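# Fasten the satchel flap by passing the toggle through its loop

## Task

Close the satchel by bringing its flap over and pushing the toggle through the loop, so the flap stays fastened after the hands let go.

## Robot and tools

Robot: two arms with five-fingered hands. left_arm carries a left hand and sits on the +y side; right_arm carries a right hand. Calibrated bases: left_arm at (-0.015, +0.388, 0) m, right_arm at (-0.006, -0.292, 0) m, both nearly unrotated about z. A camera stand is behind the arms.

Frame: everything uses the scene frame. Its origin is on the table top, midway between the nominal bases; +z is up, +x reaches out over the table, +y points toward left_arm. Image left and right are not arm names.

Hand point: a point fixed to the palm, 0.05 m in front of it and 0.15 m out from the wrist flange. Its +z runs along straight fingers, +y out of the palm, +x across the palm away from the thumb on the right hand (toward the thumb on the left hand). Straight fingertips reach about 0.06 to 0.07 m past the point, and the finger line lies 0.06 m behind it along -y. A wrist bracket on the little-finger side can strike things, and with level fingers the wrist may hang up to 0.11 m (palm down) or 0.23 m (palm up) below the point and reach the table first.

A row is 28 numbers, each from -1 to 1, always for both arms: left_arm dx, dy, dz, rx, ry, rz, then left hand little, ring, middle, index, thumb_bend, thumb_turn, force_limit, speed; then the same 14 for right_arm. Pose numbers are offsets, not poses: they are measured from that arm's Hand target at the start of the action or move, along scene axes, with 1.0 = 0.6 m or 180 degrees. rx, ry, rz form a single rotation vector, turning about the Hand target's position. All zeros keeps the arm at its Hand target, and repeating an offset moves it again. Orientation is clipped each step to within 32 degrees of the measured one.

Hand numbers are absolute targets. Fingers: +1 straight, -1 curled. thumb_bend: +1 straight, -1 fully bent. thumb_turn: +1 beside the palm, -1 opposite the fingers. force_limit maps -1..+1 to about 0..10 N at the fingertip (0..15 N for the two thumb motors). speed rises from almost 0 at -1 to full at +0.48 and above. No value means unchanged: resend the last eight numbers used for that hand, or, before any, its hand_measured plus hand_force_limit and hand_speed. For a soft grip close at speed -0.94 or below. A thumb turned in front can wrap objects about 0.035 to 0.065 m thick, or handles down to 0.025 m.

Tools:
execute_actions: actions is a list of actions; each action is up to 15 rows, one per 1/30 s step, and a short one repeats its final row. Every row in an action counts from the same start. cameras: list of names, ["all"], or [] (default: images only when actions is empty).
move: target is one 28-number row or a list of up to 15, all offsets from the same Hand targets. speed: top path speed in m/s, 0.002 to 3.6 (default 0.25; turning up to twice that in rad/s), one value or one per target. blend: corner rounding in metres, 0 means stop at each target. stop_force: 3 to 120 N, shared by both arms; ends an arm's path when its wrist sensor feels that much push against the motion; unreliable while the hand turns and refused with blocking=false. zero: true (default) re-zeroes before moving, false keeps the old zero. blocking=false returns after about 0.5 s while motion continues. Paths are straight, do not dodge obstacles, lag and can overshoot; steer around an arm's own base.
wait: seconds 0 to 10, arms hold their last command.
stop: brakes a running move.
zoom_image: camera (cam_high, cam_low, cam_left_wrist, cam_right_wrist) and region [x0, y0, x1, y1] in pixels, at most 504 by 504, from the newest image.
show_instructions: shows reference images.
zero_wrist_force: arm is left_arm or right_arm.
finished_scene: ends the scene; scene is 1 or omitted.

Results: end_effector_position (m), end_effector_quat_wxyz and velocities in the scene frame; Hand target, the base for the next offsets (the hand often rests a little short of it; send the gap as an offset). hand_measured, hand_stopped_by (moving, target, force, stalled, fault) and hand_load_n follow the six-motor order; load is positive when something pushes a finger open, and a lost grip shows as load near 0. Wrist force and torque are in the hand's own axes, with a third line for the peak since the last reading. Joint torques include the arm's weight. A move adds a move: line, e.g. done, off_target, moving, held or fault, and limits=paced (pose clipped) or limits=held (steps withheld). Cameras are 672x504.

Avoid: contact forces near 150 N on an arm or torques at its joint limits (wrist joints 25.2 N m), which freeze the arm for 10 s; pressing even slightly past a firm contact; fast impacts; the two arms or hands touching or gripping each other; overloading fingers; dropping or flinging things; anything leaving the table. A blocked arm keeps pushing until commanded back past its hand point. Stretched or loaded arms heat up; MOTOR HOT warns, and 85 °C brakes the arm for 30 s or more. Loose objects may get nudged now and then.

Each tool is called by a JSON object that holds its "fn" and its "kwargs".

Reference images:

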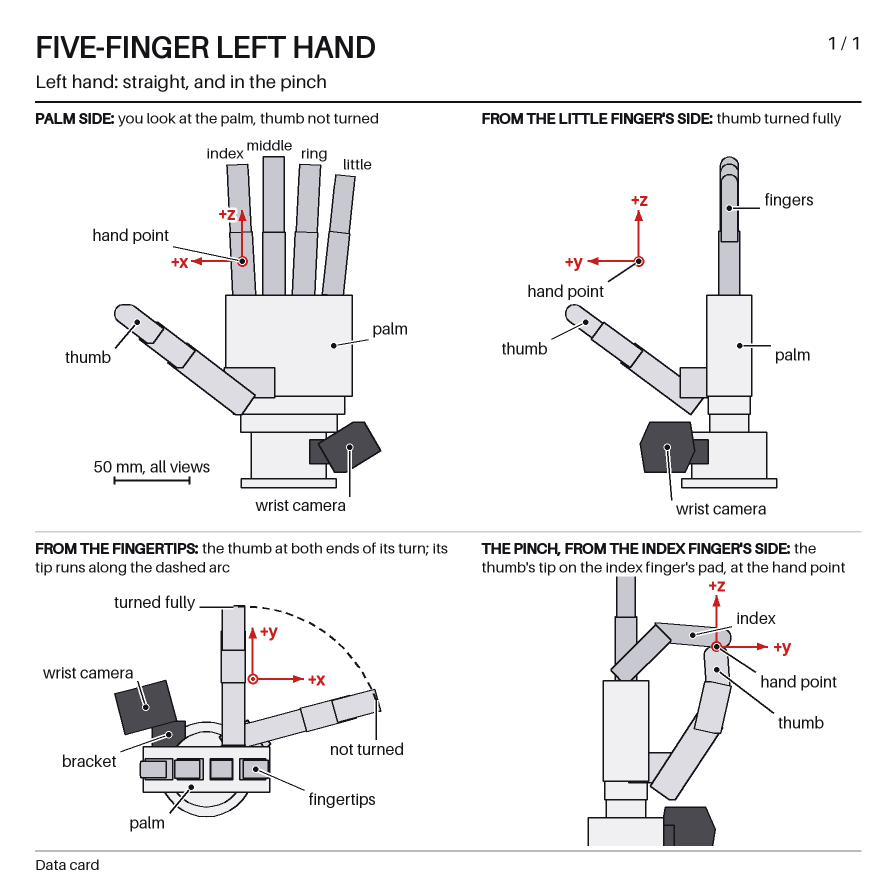

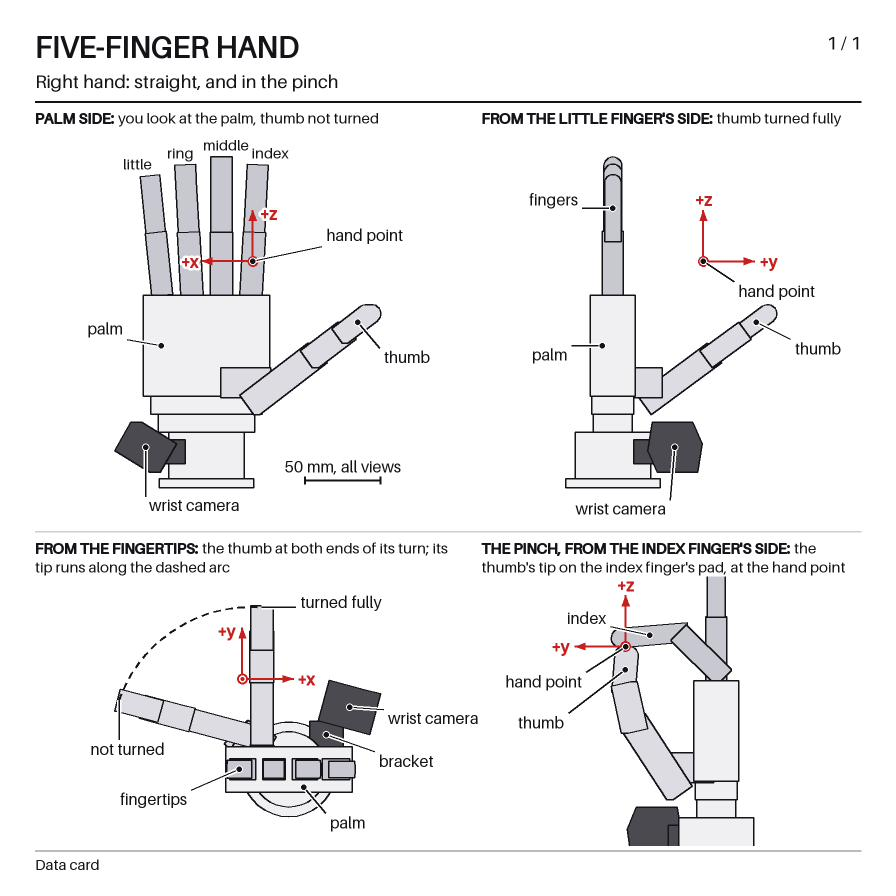

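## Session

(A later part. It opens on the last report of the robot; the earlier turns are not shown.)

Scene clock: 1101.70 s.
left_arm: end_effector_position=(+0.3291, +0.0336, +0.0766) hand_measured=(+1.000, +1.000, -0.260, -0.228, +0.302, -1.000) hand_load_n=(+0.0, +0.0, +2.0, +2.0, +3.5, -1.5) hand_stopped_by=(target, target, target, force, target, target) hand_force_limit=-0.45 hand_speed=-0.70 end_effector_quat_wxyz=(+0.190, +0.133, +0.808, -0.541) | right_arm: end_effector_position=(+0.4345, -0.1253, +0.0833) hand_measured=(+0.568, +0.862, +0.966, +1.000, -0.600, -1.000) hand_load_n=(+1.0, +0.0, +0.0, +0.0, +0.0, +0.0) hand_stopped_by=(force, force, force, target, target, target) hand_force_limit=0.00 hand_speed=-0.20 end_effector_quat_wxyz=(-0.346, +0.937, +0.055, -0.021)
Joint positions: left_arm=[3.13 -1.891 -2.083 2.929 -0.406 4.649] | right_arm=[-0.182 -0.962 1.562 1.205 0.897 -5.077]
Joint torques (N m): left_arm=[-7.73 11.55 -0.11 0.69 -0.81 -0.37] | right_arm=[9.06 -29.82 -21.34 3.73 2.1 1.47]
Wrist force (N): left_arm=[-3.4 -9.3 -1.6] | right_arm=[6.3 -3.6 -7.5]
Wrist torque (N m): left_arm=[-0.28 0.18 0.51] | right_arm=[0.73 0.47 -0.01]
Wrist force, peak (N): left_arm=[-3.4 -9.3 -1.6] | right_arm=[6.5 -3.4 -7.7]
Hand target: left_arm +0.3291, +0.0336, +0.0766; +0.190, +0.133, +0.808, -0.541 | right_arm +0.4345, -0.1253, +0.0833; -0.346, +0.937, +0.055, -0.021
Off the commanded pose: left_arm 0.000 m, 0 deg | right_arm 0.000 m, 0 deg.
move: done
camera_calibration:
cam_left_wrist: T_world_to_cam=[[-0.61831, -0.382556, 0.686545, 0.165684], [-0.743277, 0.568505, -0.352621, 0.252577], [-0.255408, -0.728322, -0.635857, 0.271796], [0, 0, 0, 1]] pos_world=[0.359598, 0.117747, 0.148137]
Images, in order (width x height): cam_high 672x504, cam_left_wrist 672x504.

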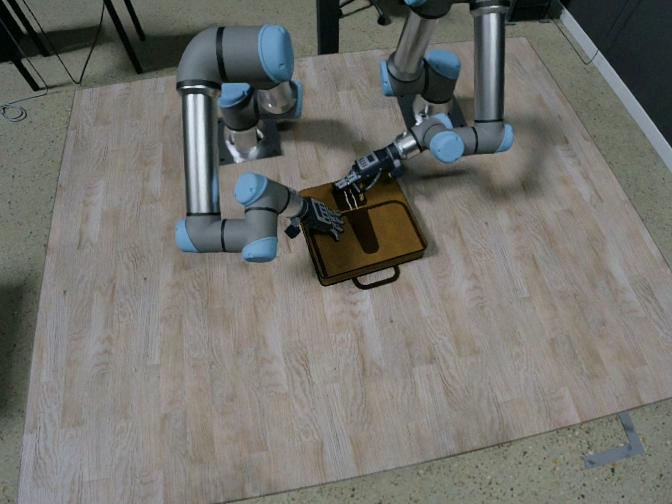

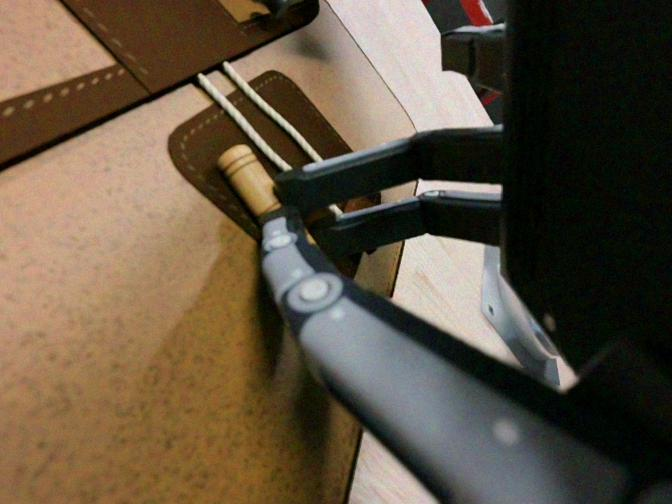

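{"fn": "move", "kwargs": {"target": [[0,0.0025,0.001,0,0,0,1,1,-0.1,-0.1,0.3,-1,-0.45,-0.7,0,0,0,0,0,0,-1,-1,-1,1,-0.6,-1,0,-0.2]], "speed": 0.02, "cameras": []}}

{"fn": "move", "kwargs": {"target": [[0,0,-0.0067,0,0,0,1,1,-0.1,-0.1,0.3,-1,-0.45,-0.7,0,0,0,0,0,0,-1,-1,-1,1,-0.6,-1,0,-0.2]], "speed": 0.02, "stop_force": 5, "cameras": ["cam_left_wrist","cam_high"]}}

{"fn": "zoom_image", "kwargs": {"camera": "cam_left_wrist", "region": [180, 80, 380, 280]}}

{"fn": "zoom_image", "kwargs": {"camera": "cam_high", "region": [335, 175, 375, 215]}}

Scene clock: 1107.23 s.
left_arm: end_effector_position=(+0.3291, +0.0351, +0.0772) hand_measured=(+1.000, +1.000, -0.100, -0.100, +0.300, -1.000) hand_load_n=(-0.5, +0.0, +0.0, +0.0, +0.0, +0.0) hand_stopped_by=(target, target, target, target, target, target) hand_force_limit=-0.45 hand_speed=-0.70 end_effector_quat_wxyz=(+0.190, +0.133, +0.808, -0.541) | right_arm: end_effector_position=(+0.4345, -0.1253, +0.0833) hand_measured=(+0.568, +0.862, +0.966, +1.000, -0.600, -1.000) hand_load_n=(+1.0, +0.0, +0.0, +0.0, +0.0, +0.0) hand_stopped_by=(force, force, force, target, target, target) hand_force_limit=0.00 hand_speed=-0.20 end_effector_quat_wxyz=(-0.346, +0.937, +0.055, -0.021)
Joint positions: left_arm=[3.135 -1.891 -2.084 2.92 -0.404 4.66] | right_arm=[-0.182 -0.962 1.562 1.205 0.897 -5.077]
Joint torques (N m): left_arm=[1.08 13.73 4.07 -2.76 3.73 0.27] | right_arm=[8.53 -30.94 -21.02 3.77 2.01 1.52]
Wrist force (N): left_arm=[-0.2 -0.3 1.4] | right_arm=[6.3 -3.5 -7.7]
Wrist torque (N m): left_arm=[0.01 0.21 0.33] | right_arm=[0.76 0.48 -0.01]
Wrist force, peak (N): left_arm=[-3.6 -9.7 -1.4] | right_arm=[6.6 -3.6 -7.6]
Hand target: left_arm +0.3291, +0.0351, +0.0772; +0.190, +0.133, +0.808, -0.541 | right_arm +0.4345, -0.1253, +0.0833; -0.346, +0.937, +0.055, -0.021
Off the commanded pose: left_arm 0.000 m, 0 deg | right_arm 0.000 m, 0 deg.
move: done
No camera images: "cameras" was empty.

Scene clock: 1108.63 s.
left_arm: end_effector_position=(+0.3291, +0.0351, +0.0744) hand_measured=(+1.000, +1.000, -0.100, -0.100, +0.300, -1.000) hand_load_n=(+0.0, +0.0, +0.0, -0.5, +0.0, +0.0) hand_stopped_by=(target, target, target, target, target, target) hand_force_limit=-0.45 hand_speed=-0.70 end_effector_quat_wxyz=(+0.190, +0.133, +0.808, -0.541) | right_arm: end_effector_position=(+0.4345, -0.1253, +0.0833) hand_measured=(+0.568, +0.862, +0.966, +1.000, -0.600, -1.000) hand_load_n=(+1.0, +0.0, +0.0, +0.0, +0.0, +0.0) hand_stopped_by=(force, force, force, target, target, target) hand_force_limit=0.00 hand_speed=-0.20 end_effector_quat_wxyz=(-0.346, +0.937, +0.055, -0.021)
Joint positions: left_arm=[3.135 -1.897 -2.086 2.928 -0.404 4.66] | right_arm=[-0.182 -0.962 1.562 1.205 0.897 -5.077]
Joint torques (N m): left_arm=[-6.75 33.78 22.07 -3.75 2.26 -1.01] | right_arm=[7.38 -30.68 -20.84 3.74 1.98 1.35]
Wrist force (N): left_arm=[-2.4 -5.5 -0.4] | right_arm=[6.4 -3.2 -7.7]
Wrist torque (N m): left_arm=[-0.08 0.20 0.36] | right_arm=[0.79 0.45 0.01]
Wrist force, peak (N): left_arm=[-3.0 -8.0 -1.1] | right_arm=[6.6 -3.4 -7.7]
Hand target: left_arm +0.3291, +0.0351, +0.0744; +0.190, +0.133, +0.808, -0.541 (not the last commanded pose) | right_arm +0.4345, -0.1253, +0.0833; -0.346, +0.937, +0.055, -0.021
Off the commanded pose: left_arm 0.001 m, 0 deg | right_arm 0.000 m, 0 deg.
move: contact (left_arm)
camera_calibration:
cam_left_wrist: T_world_to_cam=[[-0.618202, -0.382602, 0.686616, 0.167795], [-0.743372, 0.568414, -0.352567, 0.25095], [-0.255389, -0.728369, -0.635811, 0.271418], [0, 0, 0, 1]] pos_world=[0.359598, 0.119247, 0.145837]
Images, in order (width x height): cam_high 672x504, cam_left_wrist 672x504.

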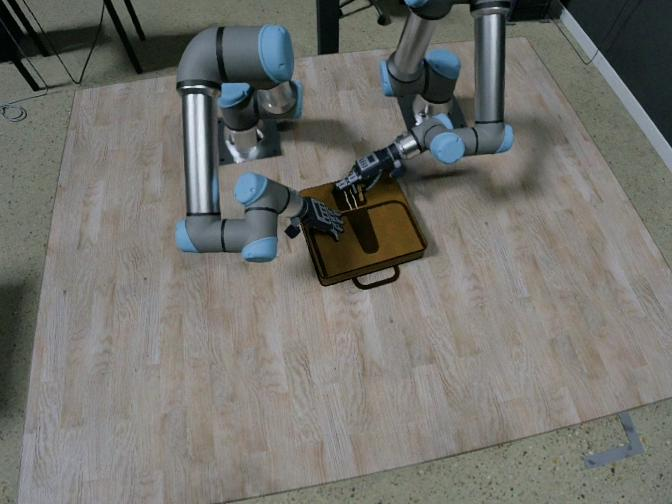

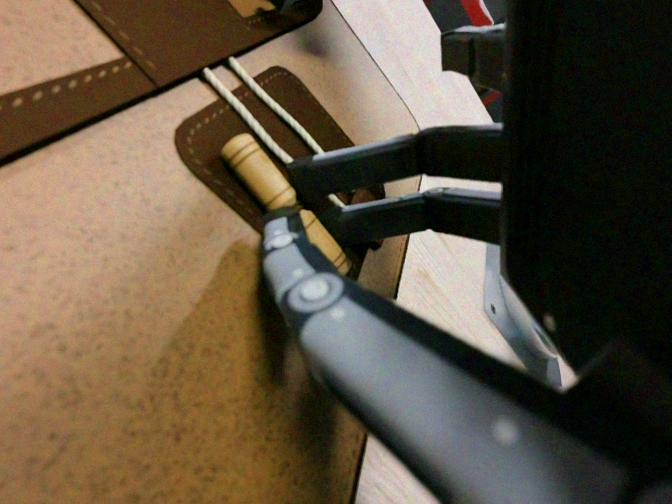

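Scaled by 2.520.

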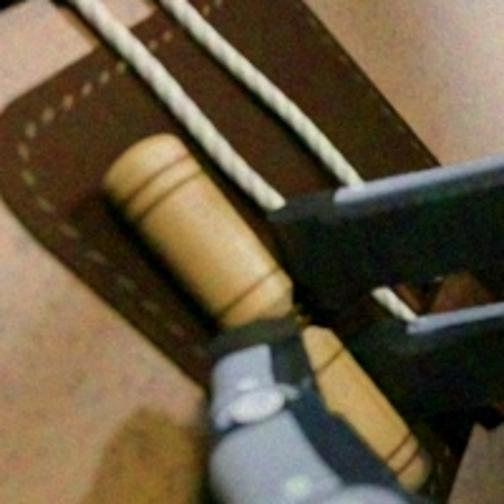

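Scaled by 12.600.

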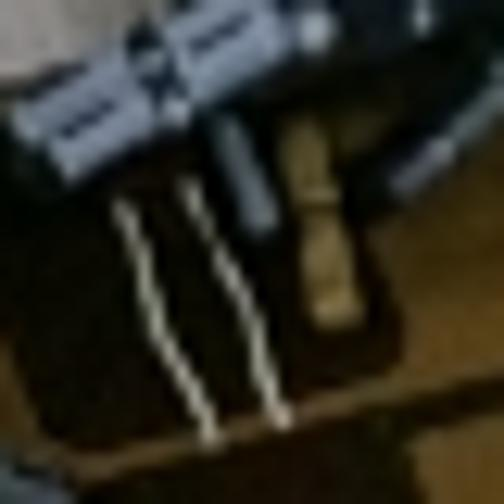

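{"fn": "move", "kwargs": {"target": [[0,0,0.0005,0,0,0,1,1,-0.25,-0.25,0.3,-1,-0.4,-0.7,0,0,0,0,0,0,-1,-1,-1,1,-0.6,-1,0,-0.2]], "speed": 0.02, "cameras": ["cam_left_wrist","cam_high"]}}

{"fn": "zoom_image", "kwargs": {"camera": "cam_high", "region": [335, 175, 375, 215]}}

Scene clock: 1111.13 s.
left_arm: end_effector_position=(+0.3291, +0.0351, +0.0747) hand_measured=(+1.000, +1.000, -0.180, -0.206, +0.302, -1.000) hand_load_n=(+0.0, +0.0, +4.0, +6.5, +9.5, -1.0) hand_stopped_by=(target, target, force, force, target, target) hand_force_limit=-0.40 hand_speed=-0.70 end_effector_quat_wxyz=(+0.190, +0.133, +0.808, -0.541) | right_arm: end_effector_position=(+0.4345, -0.1253, +0.0833) hand_measured=(+0.568, +0.862, +0.966, +1.000, -0.600, -1.000) hand_load_n=(+1.0, +0.0, +0.0, +0.0, +0.0, +0.0) hand_stopped_by=(force, force, force, target, target, target) hand_force_limit=0.00 hand_speed=-0.20 end_effector_quat_wxyz=(-0.346, +0.937, +0.055, -0.021)
Joint positions: left_arm=[3.135 -1.897 -2.086 2.928 -0.404 4.66] | right_arm=[-0.182 -0.962 1.562 1.205 0.897 -5.077]
Joint torques (N m): left_arm=[-5.57 33.89 21.93 -4.04 2.33 1.51] | right_arm=[7.42 -30.97 -20.89 3.69 2.19 1.53]
Wrist force (N): left_arm=[-0.4 -0.5 1.1] | right_arm=[6.3 -3.3 -7.6]
Wrist torque (N m): left_arm=[0.01 0.20 0.35] | right_arm=[0.78 0.48 0.00]
Wrist force, peak (N): left_arm=[-2.2 -5.8 1.7] | right_arm=[6.6 -3.5 -7.9]
Hand target: left_arm +0.3291, +0.0351, +0.0747; +0.190, +0.133, +0.808, -0.541 | right_arm +0.4345, -0.1253, +0.0833; -0.346, +0.937, +0.055, -0.021
Off the commanded pose: left_arm 0.000 m, 0 deg | right_arm 0.000 m, 0 deg.
move: done
camera_calibration:
cam_left_wrist: T_world_to_cam=[[-0.618202, -0.382602, 0.686616, 0.167589], [-0.743372, 0.568414, -0.352567, 0.251056], [-0.255389, -0.728369, -0.635811, 0.271609], [0, 0, 0, 1]] pos_world=[0.359598, 0.119247, 0.146137]
Images, in order (width x height): cam_high 672x504, cam_left_wrist 672x504.

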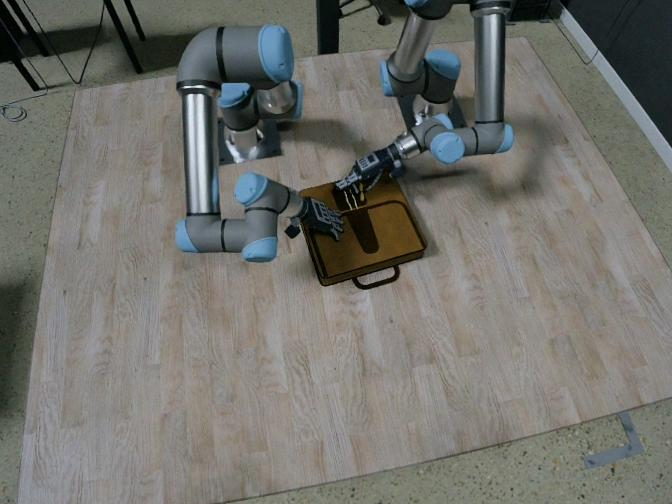

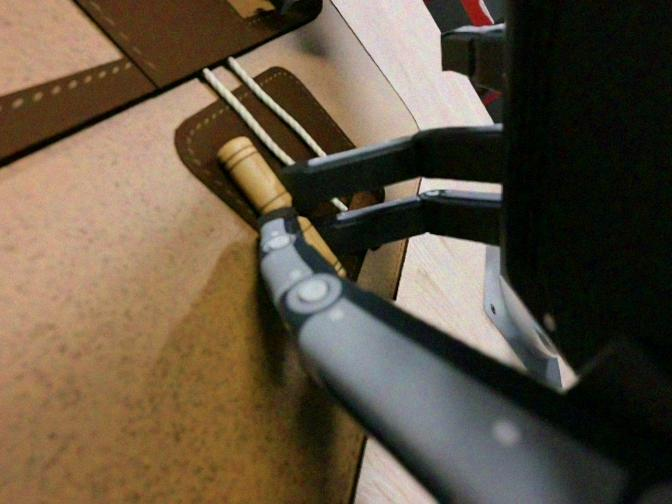

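Scaled by 12.600.

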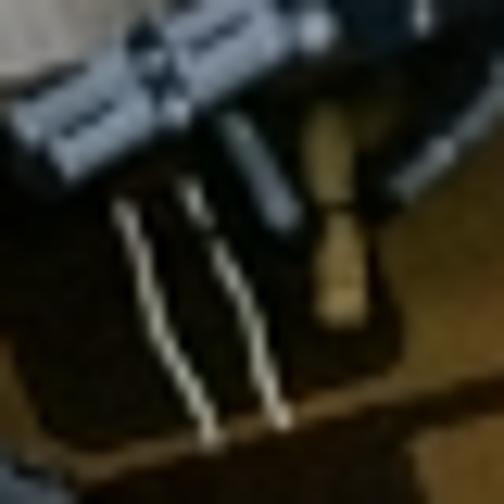

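{"fn": "move", "kwargs": {"target": [[0,0,0.005,0,0,0,1,1,-0.25,-0.25,0.3,-1,-0.4,-0.7,0,0,0,0,0,0,-1,-1,-1,1,-0.6,-1,0,-0.2],[0.002,-0.022,0.0233,0,0,0,1,1,-0.25,-0.25,0.3,-1,-0.4,-0.7,0,0,0,0,0,0,-1,-1,-1,1,-0.6,-1,0,-0.2]], "speed": 0.03, "blend": 0.001, "cameras": ["cam_left_wrist","cam_high"]}}

{"fn": "zoom_image", "kwargs": {"camera": "cam_left_wrist", "region": [180, 80, 380, 280]}}

{"fn": "zoom_image", "kwargs": {"camera": "cam_high", "region": [335, 175, 375, 215]}}

Scene clock: 1117.30 s.
left_arm: end_effector_position=(+0.3305, +0.0219, +0.0887) hand_measured=(+1.000, +1.000, -0.180, -0.206, +0.302, -1.000) hand_load_n=(+0.0, +0.0, +4.0, +6.5, +10.0, -1.0) hand_stopped_by=(target, target, force, force, target, target) hand_force_limit=-0.40 hand_speed=-0.70 end_effector_quat_wxyz=(+0.190, +0.134, +0.808, -0.541) | right_arm: end_effector_position=(+0.4345, -0.1253, +0.0833) hand_measured=(+0.568, +0.862, +0.966, +1.000, -0.600, -1.000) hand_load_n=(+1.0, +0.0, -0.5, -0.5, +0.0, +0.0) hand_stopped_by=(force, force, force, target, target, target) hand_force_limit=0.00 hand_speed=-0.20 end_effector_quat_wxyz=(-0.346, +0.937, +0.055, -0.021)
Joint positions: left_arm=[3.093 -1.862 -2.06 2.948 -0.426 4.572] | right_arm=[-0.182 -0.962 1.562 1.205 0.897 -5.077]
Joint torques (N m): left_arm=[7.86 15.05 4.58 -3.08 3.92 2.07] | right_arm=[8.21 -31.06 -20.71 3.59 1.86 1.46]
Wrist force (N): left_arm=[0.0 -0.2 1.0] | right_arm=[6.5 -3.5 -7.7]
Wrist torque (N m): left_arm=[0.01 0.16 0.27] | right_arm=[0.75 0.45 0.00]
Wrist force, peak (N): left_arm=[-0.2 -0.7 1.4] | right_arm=[6.5 -3.3 -7.9]
Hand target: left_arm +0.3303, +0.0219, +0.0886; +0.190, +0.133, +0.808, -0.541 | right_arm +0.4345, -0.1253, +0.0833; -0.346, +0.937, +0.055, -0.021
Off the commanded pose: left_arm 0.000 m, 0 deg | right_arm 0.000 m, 0 deg.
move: done
camera_calibration:
cam_left_wrist: T_world_to_cam=[[-0.618686, -0.382744, 0.686101, 0.153999], [-0.743141, 0.568438, -0.353016, 0.264448], [-0.254891, -0.728276, -0.636117, 0.271088], [0, 0, 0, 1]] pos_world=[0.360897, 0.106047, 0.160139]
Images, in order (width x height): cam_high 672x504, cam_left_wrist 672x504.

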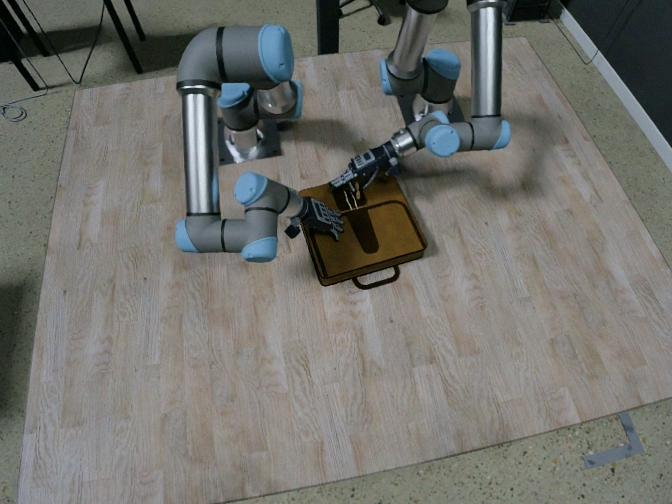

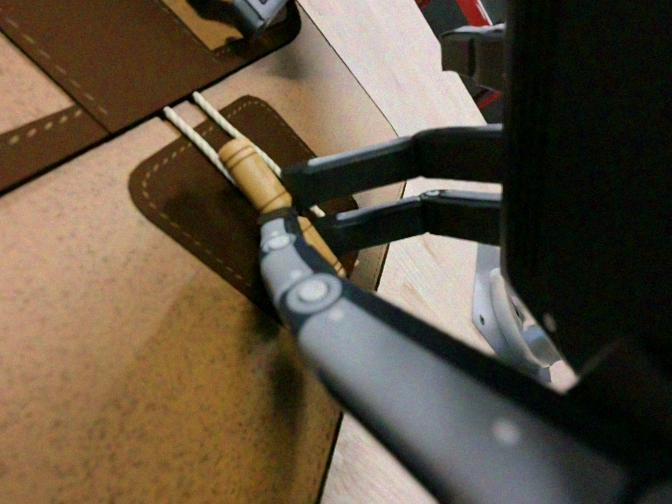

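Scaled by 2.520.

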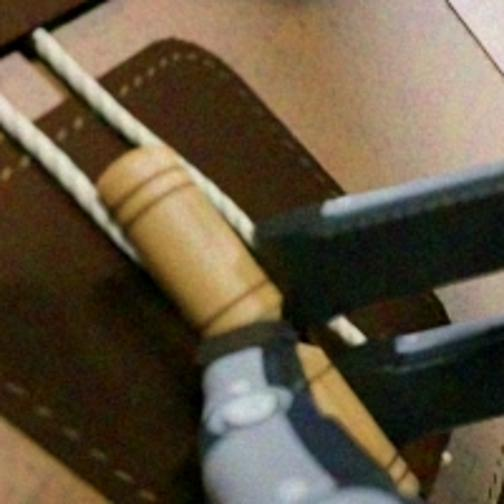

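Scaled by 12.600.

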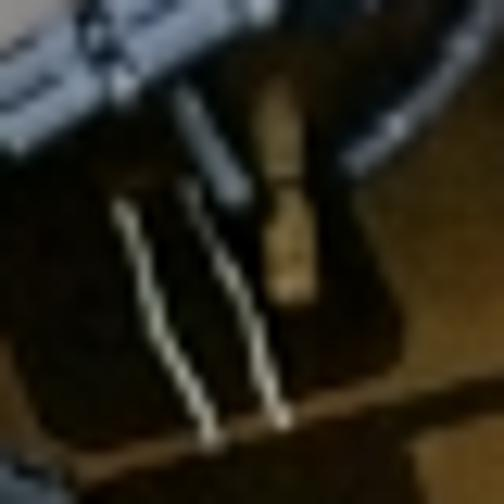

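{"fn": "move", "kwargs": {"target": [[0.013,-0.0002,0,0,0,-0.1667,1,1,-0.25,-0.25,0.3,-1,-0.4,-0.7,0,0,0,0,0,0,-1,-1,-1,1,-0.6,-1,0,-0.2],[0.0332,-0.0068,0,0,0,-0.3,1,1,-0.25,-0.25,0.3,-1,-0.4,-0.7,0,0,0,0,0,0,-1,-1,-1,1,-0.6,-1,0,-0.2]], "speed": 0.12, "blend": 0.002, "cameras": ["cam_left_wrist","cam_high"]}}

{"fn": "zoom_image", "kwargs": {"camera": "cam_left_wrist", "region": [150, 80, 380, 310]}}

{"fn": "zoom_image", "kwargs": {"camera": "cam_high", "region": [335, 175, 375, 215]}}

Scene clock: 1126.30 s.
left_arm: end_effector_position=(+0.3502, +0.0175, +0.0886) hand_measured=(+1.000, +1.000, -0.180, -0.206, +0.302, -1.000) hand_load_n=(+0.0, +0.0, +4.0, +6.0, +9.5, -1.0) hand_stopped_by=(target, target, force, force, target, target) hand_force_limit=-0.40 hand_speed=-0.70 end_effector_quat_wxyz=(-0.079, +0.482, +0.669, -0.560) end_effector_velocity=(+0.001, +0.000, +0.000) end_effector_angular_velocity=(-0.004, -0.003, +0.007) | right_arm: end_effector_position=(+0.4345, -0.1253, +0.0833) hand_measured=(+0.568, +0.862, +0.966, +1.000, -0.600, -1.000) hand_load_n=(+0.5, +0.0, +0.0, +0.0, +0.0, +0.0) hand_stopped_by=(force, force, force, target, target, target) hand_force_limit=0.00 hand_speed=-0.20 end_effector_quat_wxyz=(-0.346, +0.937, +0.055, -0.021)
Joint positions: left_arm=[3.007 -2.427 -1.514 1.4 -0.693 6.284] | right_arm=[-0.182 -0.962 1.562 1.205 0.897 -5.077]
Joint velocities: left_arm=[0.002 0.002 -0.004 0.006 0.006 0] | right_arm=[within noise]
Joint torques (N m): left_arm=[7.21 50.8 3.29 0.74 3.82 -1.84] | right_arm=[8.22 -30.56 -21.44 3.48 1.87 1.46]
Wrist force (N): left_arm=[-0.1 -0.4 0.4] | right_arm=[6.4 -3.4 -7.7]
Wrist torque (N m): left_arm=[-0.01 0.16 0.26] | right_arm=[0.77 0.46 0.00]
Wrist force, peak (N): left_arm=[-0.3 -0.3 1.5] | right_arm=[6.4 -3.6 -7.9]
Hand target: left_arm +0.3503, +0.0179, +0.0886; -0.077, +0.486, +0.660, -0.569 | right_arm +0.4345, -0.1253, +0.0833; -0.346, +0.937, +0.055, -0.021
Off the commanded pose: left_arm 0.000 m, 2 deg | right_arm 0.000 m, 0 deg.
joint sent to its limit (left arm) — joint 6 (wrist 3), upper limit. The joint targets still meet the commanded pose.
move: done
camera_calibration:
cam_left_wrist: T_world_to_cam=[[-0.678334, 0.25094, 0.690574, 0.173885], [0.0139933, 0.944113, -0.329325, 0.00776997], [-0.73462, -0.213729, -0.643935, 0.432489], [0, 0, 0, 1]] pos_world=[0.435559, 0.0414653, 0.160974]
Images, in order (width x height): cam_high 672x504, cam_left_wrist 672x504.

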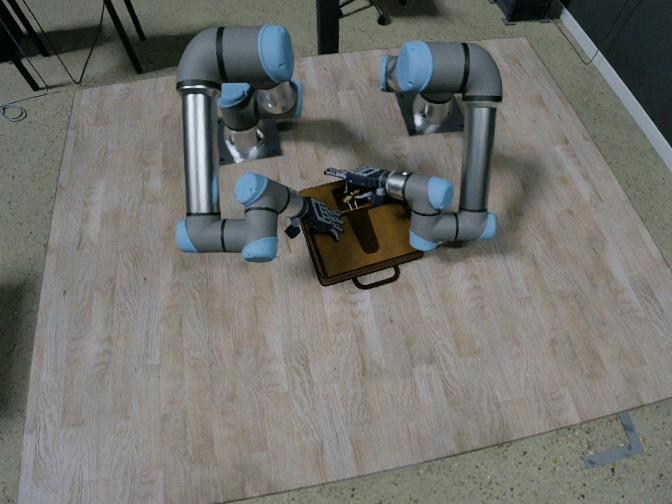

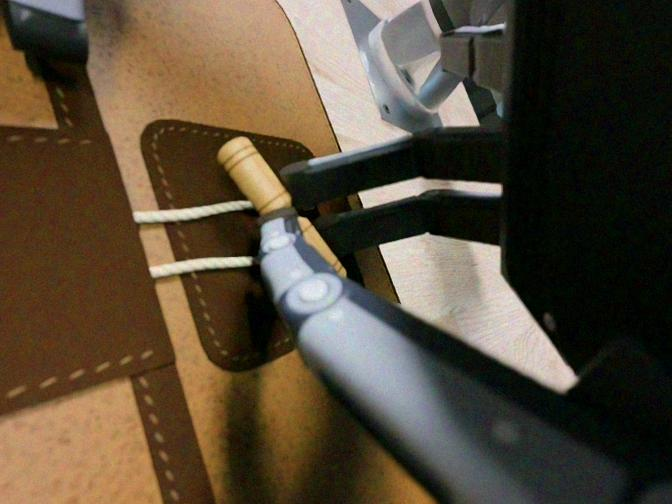

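Scaled by 2.191.

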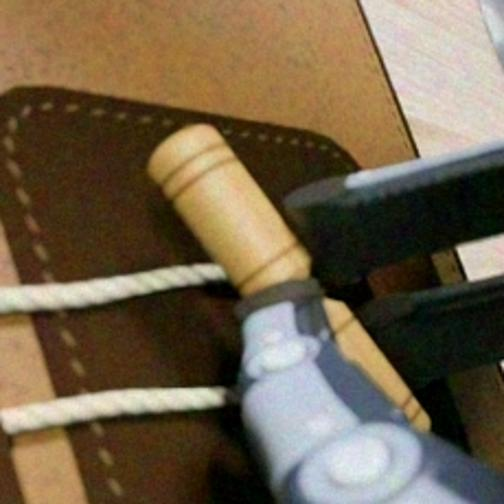

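Scaled by 12.600.

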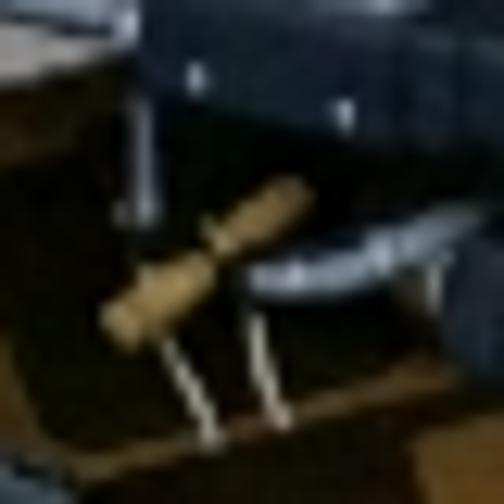

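{"fn": "execute_actions", "kwargs": {"actions": [], "cameras": ["cam_right_wrist","cam_low"]}}

{"fn": "zoom_image", "kwargs": {"camera": "cam_low", "region": [290, 180, 400, 240]}}

Scene clock: 1128.10 s.
left_arm: end_effector_position=(+0.3502, +0.0175, +0.0886) hand_measured=(+1.000, +1.000, -0.180, -0.206, +0.302, -1.000) hand_load_n=(+0.0, +0.0, +4.0, +6.0, +10.0, -1.0) hand_stopped_by=(target, target, force, force, target, target) hand_force_limit=-0.40 hand_speed=-0.70 end_effector_quat_wxyz=(-0.078, +0.482, +0.669, -0.560) | right_arm: end_effector_position=(+0.4345, -0.1253, +0.0833) hand_measured=(+0.568, +0.862, +0.966, +1.000, -0.600, -1.000) hand_load_n=(+1.0, +0.0, +0.0, +0.0, +0.0, +0.0) hand_stopped_by=(force, force, force, target, target, target) hand_force_limit=0.00 hand_speed=-0.20 end_effector_quat_wxyz=(-0.346, +0.937, +0.055, -0.021)
Joint positions: left_arm=[3.007 -2.427 -1.514 1.4 -0.693 6.284] | right_arm=[-0.182 -0.962 1.562 1.205 0.897 -5.077]
Joint velocities: within noise
Joint torques (N m): left_arm=[6.6 53.3 2.21 0.2 2.96 -1.57] | right_arm=[8.45 -30.74 -19.56 3.68 2.11 1.6]
Motor temperatures (°C): left_arm=[26 27 33 27 34 32] | right_arm=[25 28 23 29 30 32]
Wrist force (N): left_arm=[-0.1 -0.3 0.4] | right_arm=[6.4 -3.5 -7.7]
Wrist torque (N m): left_arm=[0.01 0.15 0.26] | right_arm=[0.75 0.46 0.00]
Wrist force, peak (N): left_arm=[-0.3 -0.6 0.6] | right_arm=[6.6 -3.5 -7.8]
Hand target: left_arm +0.3503, +0.0179, +0.0886; -0.077, +0.486, +0.660, -0.569 | right_arm +0.4345, -0.1253, +0.0833; -0.346, +0.937, +0.055, -0.021
Off the commanded pose: left_arm 0.000 m, 2 deg | right_arm 0.000 m, 0 deg.
camera_calibration:
cam_right_wrist: T_world_to_cam=[[0.297345, -0.72478, -0.621514, -0.169635], [-0.780388, -0.55953, 0.279143, 0.250567], [-0.550073, 0.40202, -0.731983, 0.461509], [0, 0, 0, 1]] pos_world=[0.499843, -0.168284, 0.162442]
Images, in order (width x height): cam_low 672x504, cam_right_wrist 672x504.

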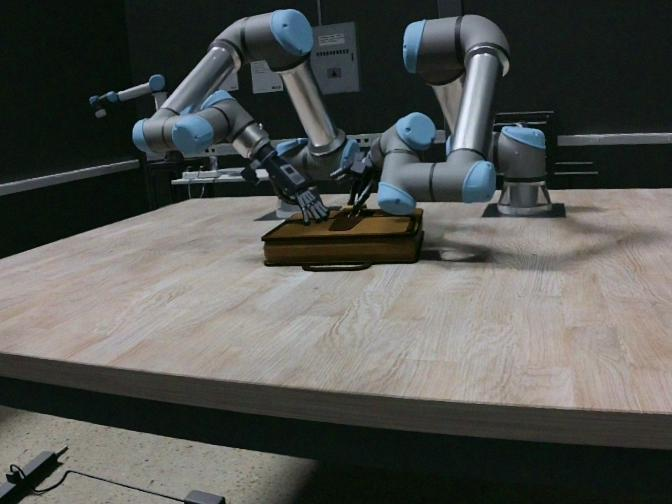

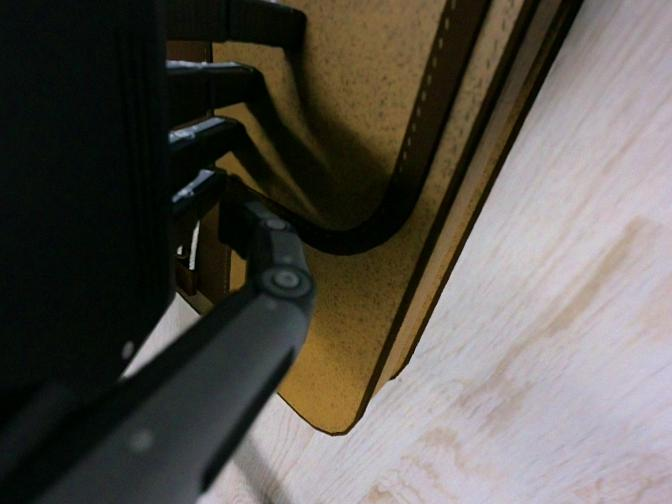

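Scaled by 4.582.

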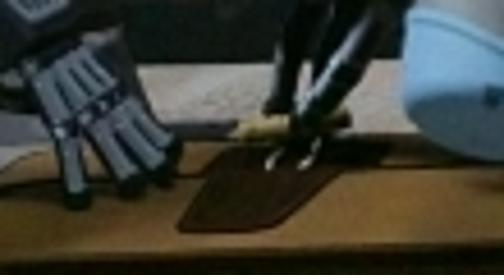

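{"fn": "move", "kwargs": {"target": [[0,0,-0.0183,0,0,0,1,1,-0.25,-0.25,0.3,-1,-0.4,-0.7,0,0,0,0,0,0,-1,-1,-1,1,-0.6,-1,0,-0.2]], "speed": 0.03, "stop_force": 4, "cameras": ["cam_left_wrist","cam_high"]}}

{"fn": "zoom_image", "kwargs": {"camera": "cam_left_wrist", "region": [150, 80, 380, 310]}}

{"fn": "zoom_image", "kwargs": {"camera": "cam_high", "region": [335, 175, 375, 215]}}

Scene clock: 1133.63 s.
left_arm: end_effector_position=(+0.3502, +0.0175, +0.0777) hand_measured=(+1.000, +1.000, -0.180, -0.206, +0.302, -1.000) hand_load_n=(+0.0, +0.0, +4.0, +6.5, +9.5, -1.0) hand_stopped_by=(target, target, force, force, target, target) hand_force_limit=-0.40 hand_speed=-0.70 end_effector_quat_wxyz=(-0.078, +0.482, +0.669, -0.560) | right_arm: end_effector_position=(+0.4345, -0.1253, +0.0833) hand_measured=(+0.568, +0.862, +0.966, +1.000, -0.600, -1.000) hand_load_n=(+1.0, +0.0, +0.0, +0.0, +0.0, +0.0) hand_stopped_by=(force, force, force, target, target, target) hand_force_limit=0.00 hand_speed=-0.20 end_effector_quat_wxyz=(-0.346, +0.937, +0.055, -0.021)
Joint positions: left_arm=[3.007 -2.446 -1.514 1.418 -0.693 6.284] | right_arm=[-0.182 -0.962 1.562 1.205 0.897 -5.077]
Joint torques (N m): left_arm=[6.49 52.6 22.28 -4.4 -2.05 -1.54] | right_arm=[8.28 -31.22 -20.62 3.48 1.94 1.42]
Wrist force (N): left_arm=[-0.7 -2.4 0.2] | right_arm=[6.4 -3.2 -7.6]
Wrist torque (N m): left_arm=[-0.04 0.15 0.32] | right_arm=[0.79 0.46 0.01]
Wrist force, peak (N): left_arm=[-0.8 -3.1 0.0] | right_arm=[6.6 -3.6 -7.7]
Hand target: left_arm +0.3503, +0.0179, +0.0777; -0.077, +0.486, +0.660, -0.569 | right_arm +0.4345, -0.1253, +0.0833; -0.346, +0.937, +0.055, -0.021
Off the commanded pose: left_arm 0.000 m, 2 deg | right_arm 0.000 m, 0 deg.
joint sent to its limit (left arm) — joint 6 (wrist 3), upper limit. The joint targets still meet the commanded pose.
move: done
camera_calibration:
cam_left_wrist: T_world_to_cam=[[-0.678572, 0.250871, 0.690365, 0.181524], [0.0139056, 0.944087, -0.329403, 0.0041367], [-0.734402, -0.213924, -0.644119, 0.425433], [0, 0, 0, 1]] pos_world=[0.435559, 0.0415657, 0.150075]
Images, in order (width x height): cam_high 672x504, cam_left_wrist 672x504.

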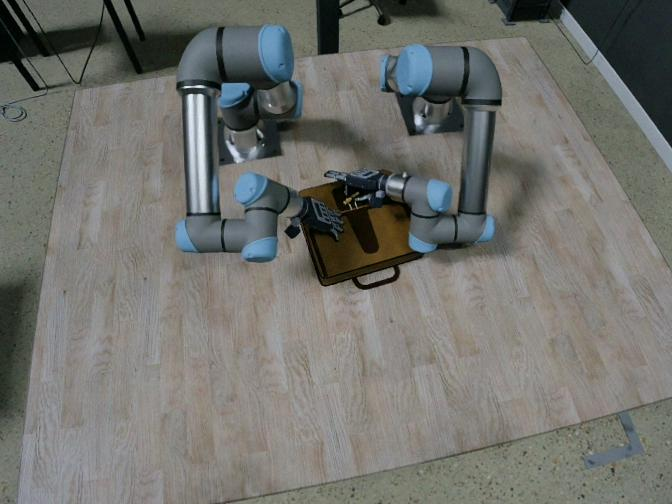

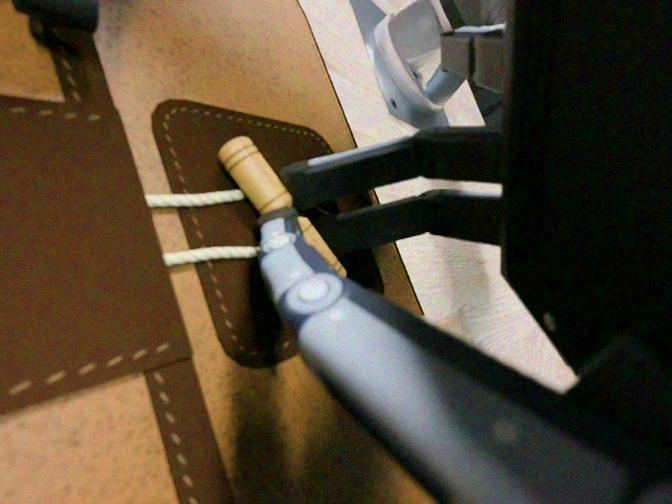

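Scaled by 2.191.

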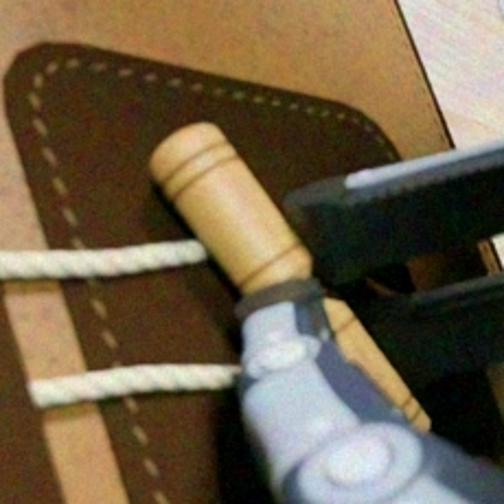

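Scaled by 12.600.

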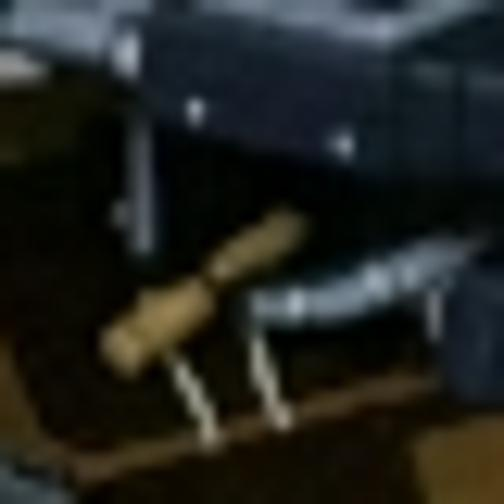

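{"fn": "move", "kwargs": {"target": [[0,0,0,0,0,0,1,1,-0.25,-0.25,0.3,-1,-0.4,-0.7,0.0058,0,0.0242,0,0,0,-1,-1,-1,1,-0.6,-1,0,-0.2]], "speed": 0.02, "cameras": ["cam_left_wrist","cam_high"]}}

{"fn": "zoom_image", "kwargs": {"camera": "cam_left_wrist", "region": [150, 80, 380, 310]}}

{"fn": "zoom_image", "kwargs": {"camera": "cam_high", "region": [335, 175, 375, 215]}}

Scene clock: 1136.50 s.
left_arm: end_effector_position=(+0.3502, +0.0175, +0.0777) hand_measured=(+1.000, +1.000, -0.180, -0.206, +0.302, -1.000) hand_load_n=(+0.0, +0.0, +4.0, +7.0, +8.5, -1.5) hand_stopped_by=(target, target, force, force, target, target) hand_force_limit=-0.40 hand_speed=-0.70 end_effector_quat_wxyz=(-0.078, +0.482, +0.669, -0.560) | right_arm: end_effector_position=(+0.4380, -0.1253, +0.0980) hand_measured=(+0.568, +0.862, +0.966, +1.000, -0.600, -1.000) hand_load_n=(+0.0, +0.0, +0.0, +0.0, +0.0, +0.0) hand_stopped_by=(force, force, force, target, target, target) hand_force_limit=0.00 hand_speed=-0.20 end_effector_quat_wxyz=(-0.346, +0.937, +0.055, -0.021)
Joint positions: left_arm=[3.007 -2.446 -1.514 1.418 -0.693 6.284] | right_arm=[-0.181 -0.973 1.538 1.24 0.897 -5.076]
Joint torques (N m): left_arm=[5.27 50.47 21.04 -3.83 -1.55 -1.48] | right_arm=[9.44 -36.52 -11.44 0.44 -3.13 1.57]
Wrist force (N): left_arm=[-2.1 -3.9 -1.0] | right_arm=[1.8 2.2 1.2]
Wrist torque (N m): left_arm=[-0.11 0.14 0.37] | right_arm=[0.31 -0.29 0.11]
Wrist force, peak (N): left_arm=[-2.0 -4.0 -1.0] | right_arm=[6.6 -3.2 -7.7]
Hand target: left_arm +0.3503, +0.0179, +0.0777; -0.077, +0.486, +0.660, -0.569 | right_arm +0.4380, -0.1253, +0.0978; -0.346, +0.937, +0.055, -0.021
Off the commanded pose: left_arm 0.000 m, 2 deg | right_arm 0.000 m, 0 deg.
joint sent to its limit (left arm) — joint 6 (wrist 3), upper limit. The joint targets still meet the commanded pose.
move: done
camera_calibration:
cam_left_wrist: T_world_to_cam=[[-0.67859, 0.250866, 0.690349, 0.181535], [0.0138362, 0.944067, -0.329464, 0.00417672], [-0.734387, -0.214019, -0.644106, 0.425429], [0, 0, 0, 1]] pos_world=[0.435559, 0.0415659, 0.150075]
Images, in order (width x height): cam_high 672x504, cam_left_wrist 672x504.

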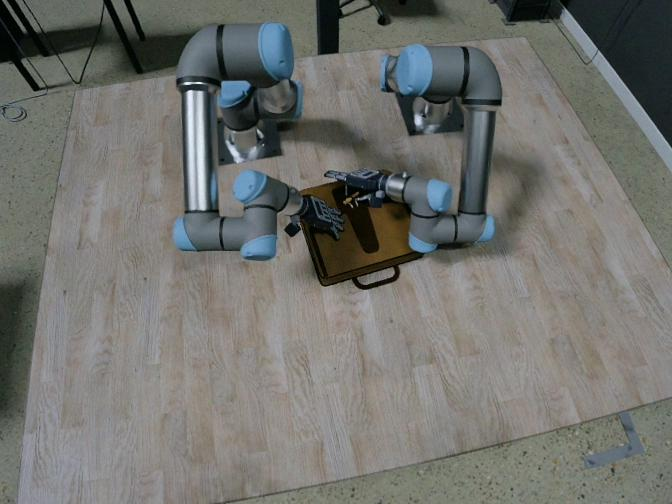

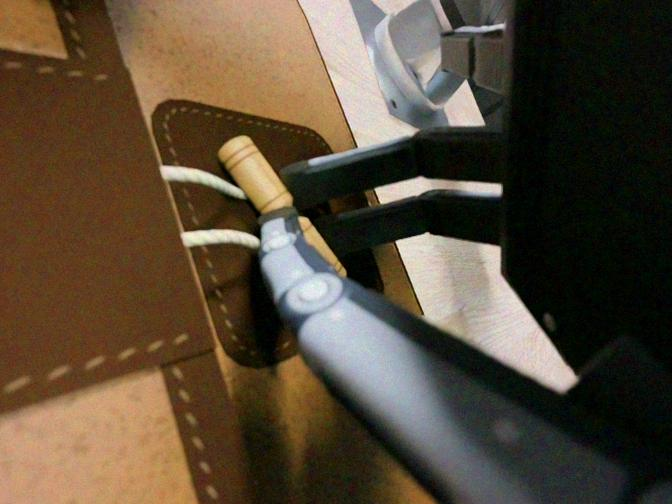

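Scaled by 2.191.

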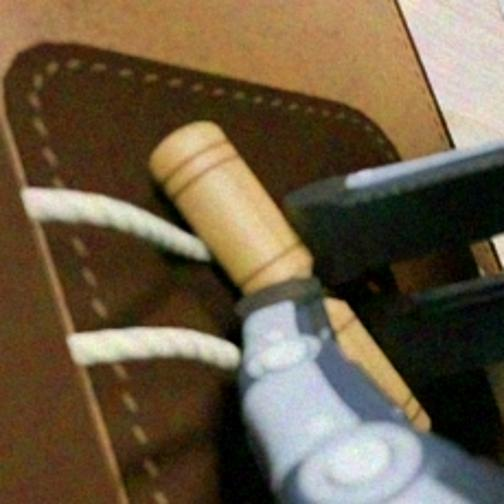

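Scaled by 12.600.

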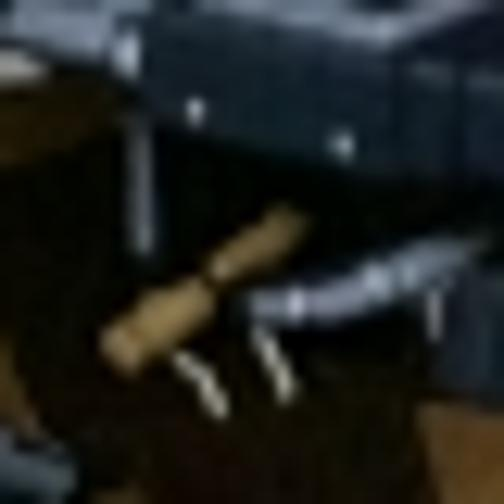

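{"fn": "move", "kwargs": {"target": [[0,0,0,0,0,0,1,1,-0.25,-0.25,0.3,-1,-0.4,-0.7,0.005,0,0.0133,0,0,0,-1,-1,-1,1,-0.6,-1,0,-0.2]], "speed": 0.02, "cameras": ["cam_left_wrist","cam_high","cam_right_wrist"]}}

{"fn": "zoom_image", "kwargs": {"camera": "cam_left_wrist", "region": [150, 80, 380, 310]}}

{"fn": "zoom_image", "kwargs": {"camera": "cam_high", "region": [335, 175, 375, 215]}}

Scene clock: 1139.50 s.
left_arm: end_effector_position=(+0.3502, +0.0175, +0.0777) hand_measured=(+1.000, +1.000, -0.180, -0.206, +0.302, -1.000) hand_load_n=(+0.0, +0.0, +3.5, +7.0, +8.5, -1.5) hand_stopped_by=(target, target, force, force, target, target) hand_force_limit=-0.40 hand_speed=-0.70 end_effector_quat_wxyz=(-0.078, +0.482, +0.669, -0.560) | right_arm: end_effector_position=(+0.4410, -0.1253, +0.1060) hand_measured=(+0.568, +0.862, +0.966, +1.000, -0.600, -1.000) hand_load_n=(+0.0, +0.0, +0.0, +0.0, +0.0, +0.0) hand_stopped_by=(force, force, force, target, target, target) hand_force_limit=0.00 hand_speed=-0.20 end_effector_quat_wxyz=(-0.346, +0.937, +0.055, -0.021)
Joint positions: left_arm=[3.007 -2.446 -1.514 1.418 -0.693 6.284] | right_arm=[-0.18 -0.977 1.52 1.261 0.897 -5.074]
Joint torques (N m): left_arm=[0.09 44.33 19.68 -1.83 -1.76 -1.54] | right_arm=[9.57 -41.74 -8.38 0.52 -2.9 1.67]
Wrist force (N): left_arm=[-2.2 -4.0 -0.7] | right_arm=[2.1 2.5 1.3]
Wrist torque (N m): left_arm=[-0.14 0.17 0.37] | right_arm=[0.35 -0.35 0.14]
Wrist force, peak (N): left_arm=[-2.3 -4.1 -1.1] | right_arm=[2.1 2.5 1.4]
Hand target: left_arm +0.3503, +0.0179, +0.0777; -0.077, +0.486, +0.660, -0.569 | right_arm +0.4410, -0.1253, +0.1058; -0.346, +0.937, +0.055, -0.021
Off the commanded pose: left_arm 0.000 m, 2 deg | right_arm 0.000 m, 0 deg.
joint sent to its limit (left arm) — joint 6 (wrist 3), upper limit. The joint targets still meet the commanded pose.
move: done
camera_calibration:
cam_left_wrist: T_world_to_cam=[[-0.67859, 0.250866, 0.690349, 0.181535], [0.0138362, 0.944067, -0.329464, 0.00417672], [-0.734387, -0.214019, -0.644106, 0.425429], [0, 0, 0, 1]] pos_world=[0.435559, 0.0415659, 0.150075]
cam_right_wrist: T_world_to_cam=[[0.29737, -0.724762, -0.621523, -0.157467], [-0.780378, -0.559553, 0.279123, 0.249298], [-0.550073, 0.40202, -0.731983, 0.4817], [0, 0, 0, 1]] pos_world=[0.506343, -0.168284, 0.185142]
Images, in order (width x height): cam_high 672x504, cam_left_wrist 672x504, cam_right_wrist 672x504.

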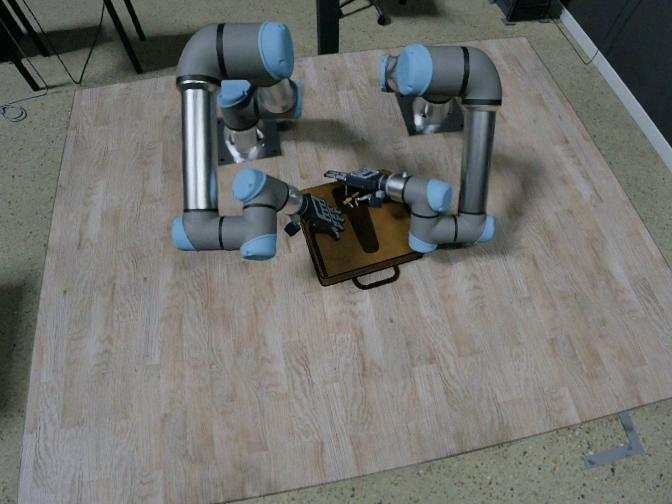

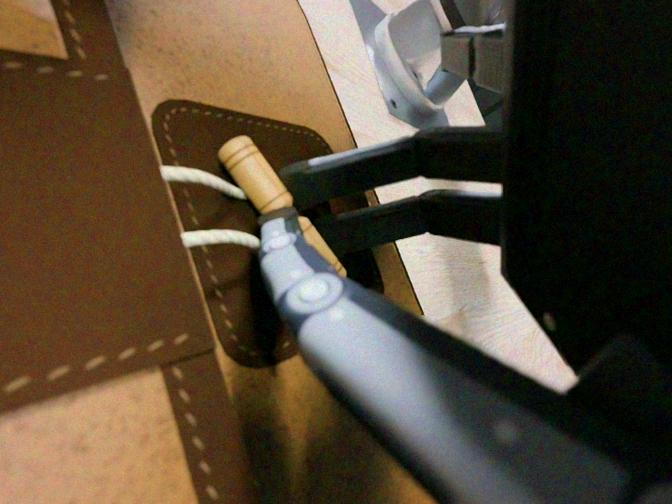

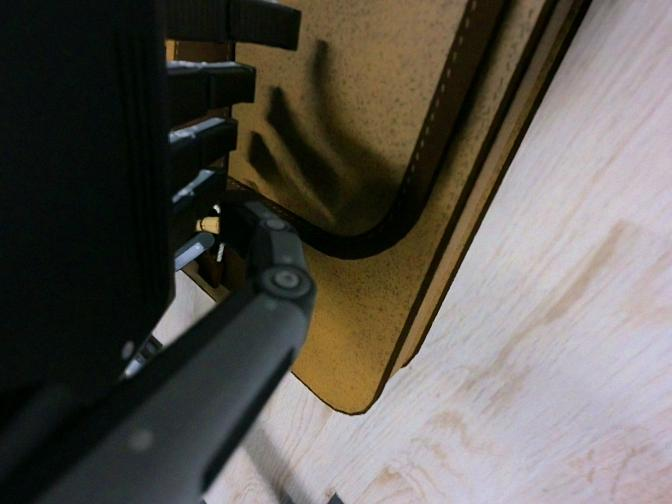

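Scaled by 2.191.

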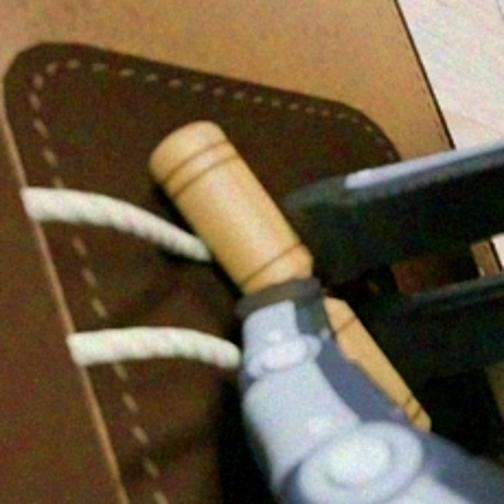

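Scaled by 12.600.

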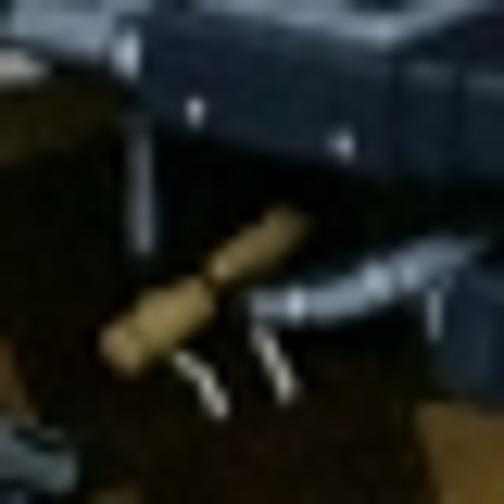

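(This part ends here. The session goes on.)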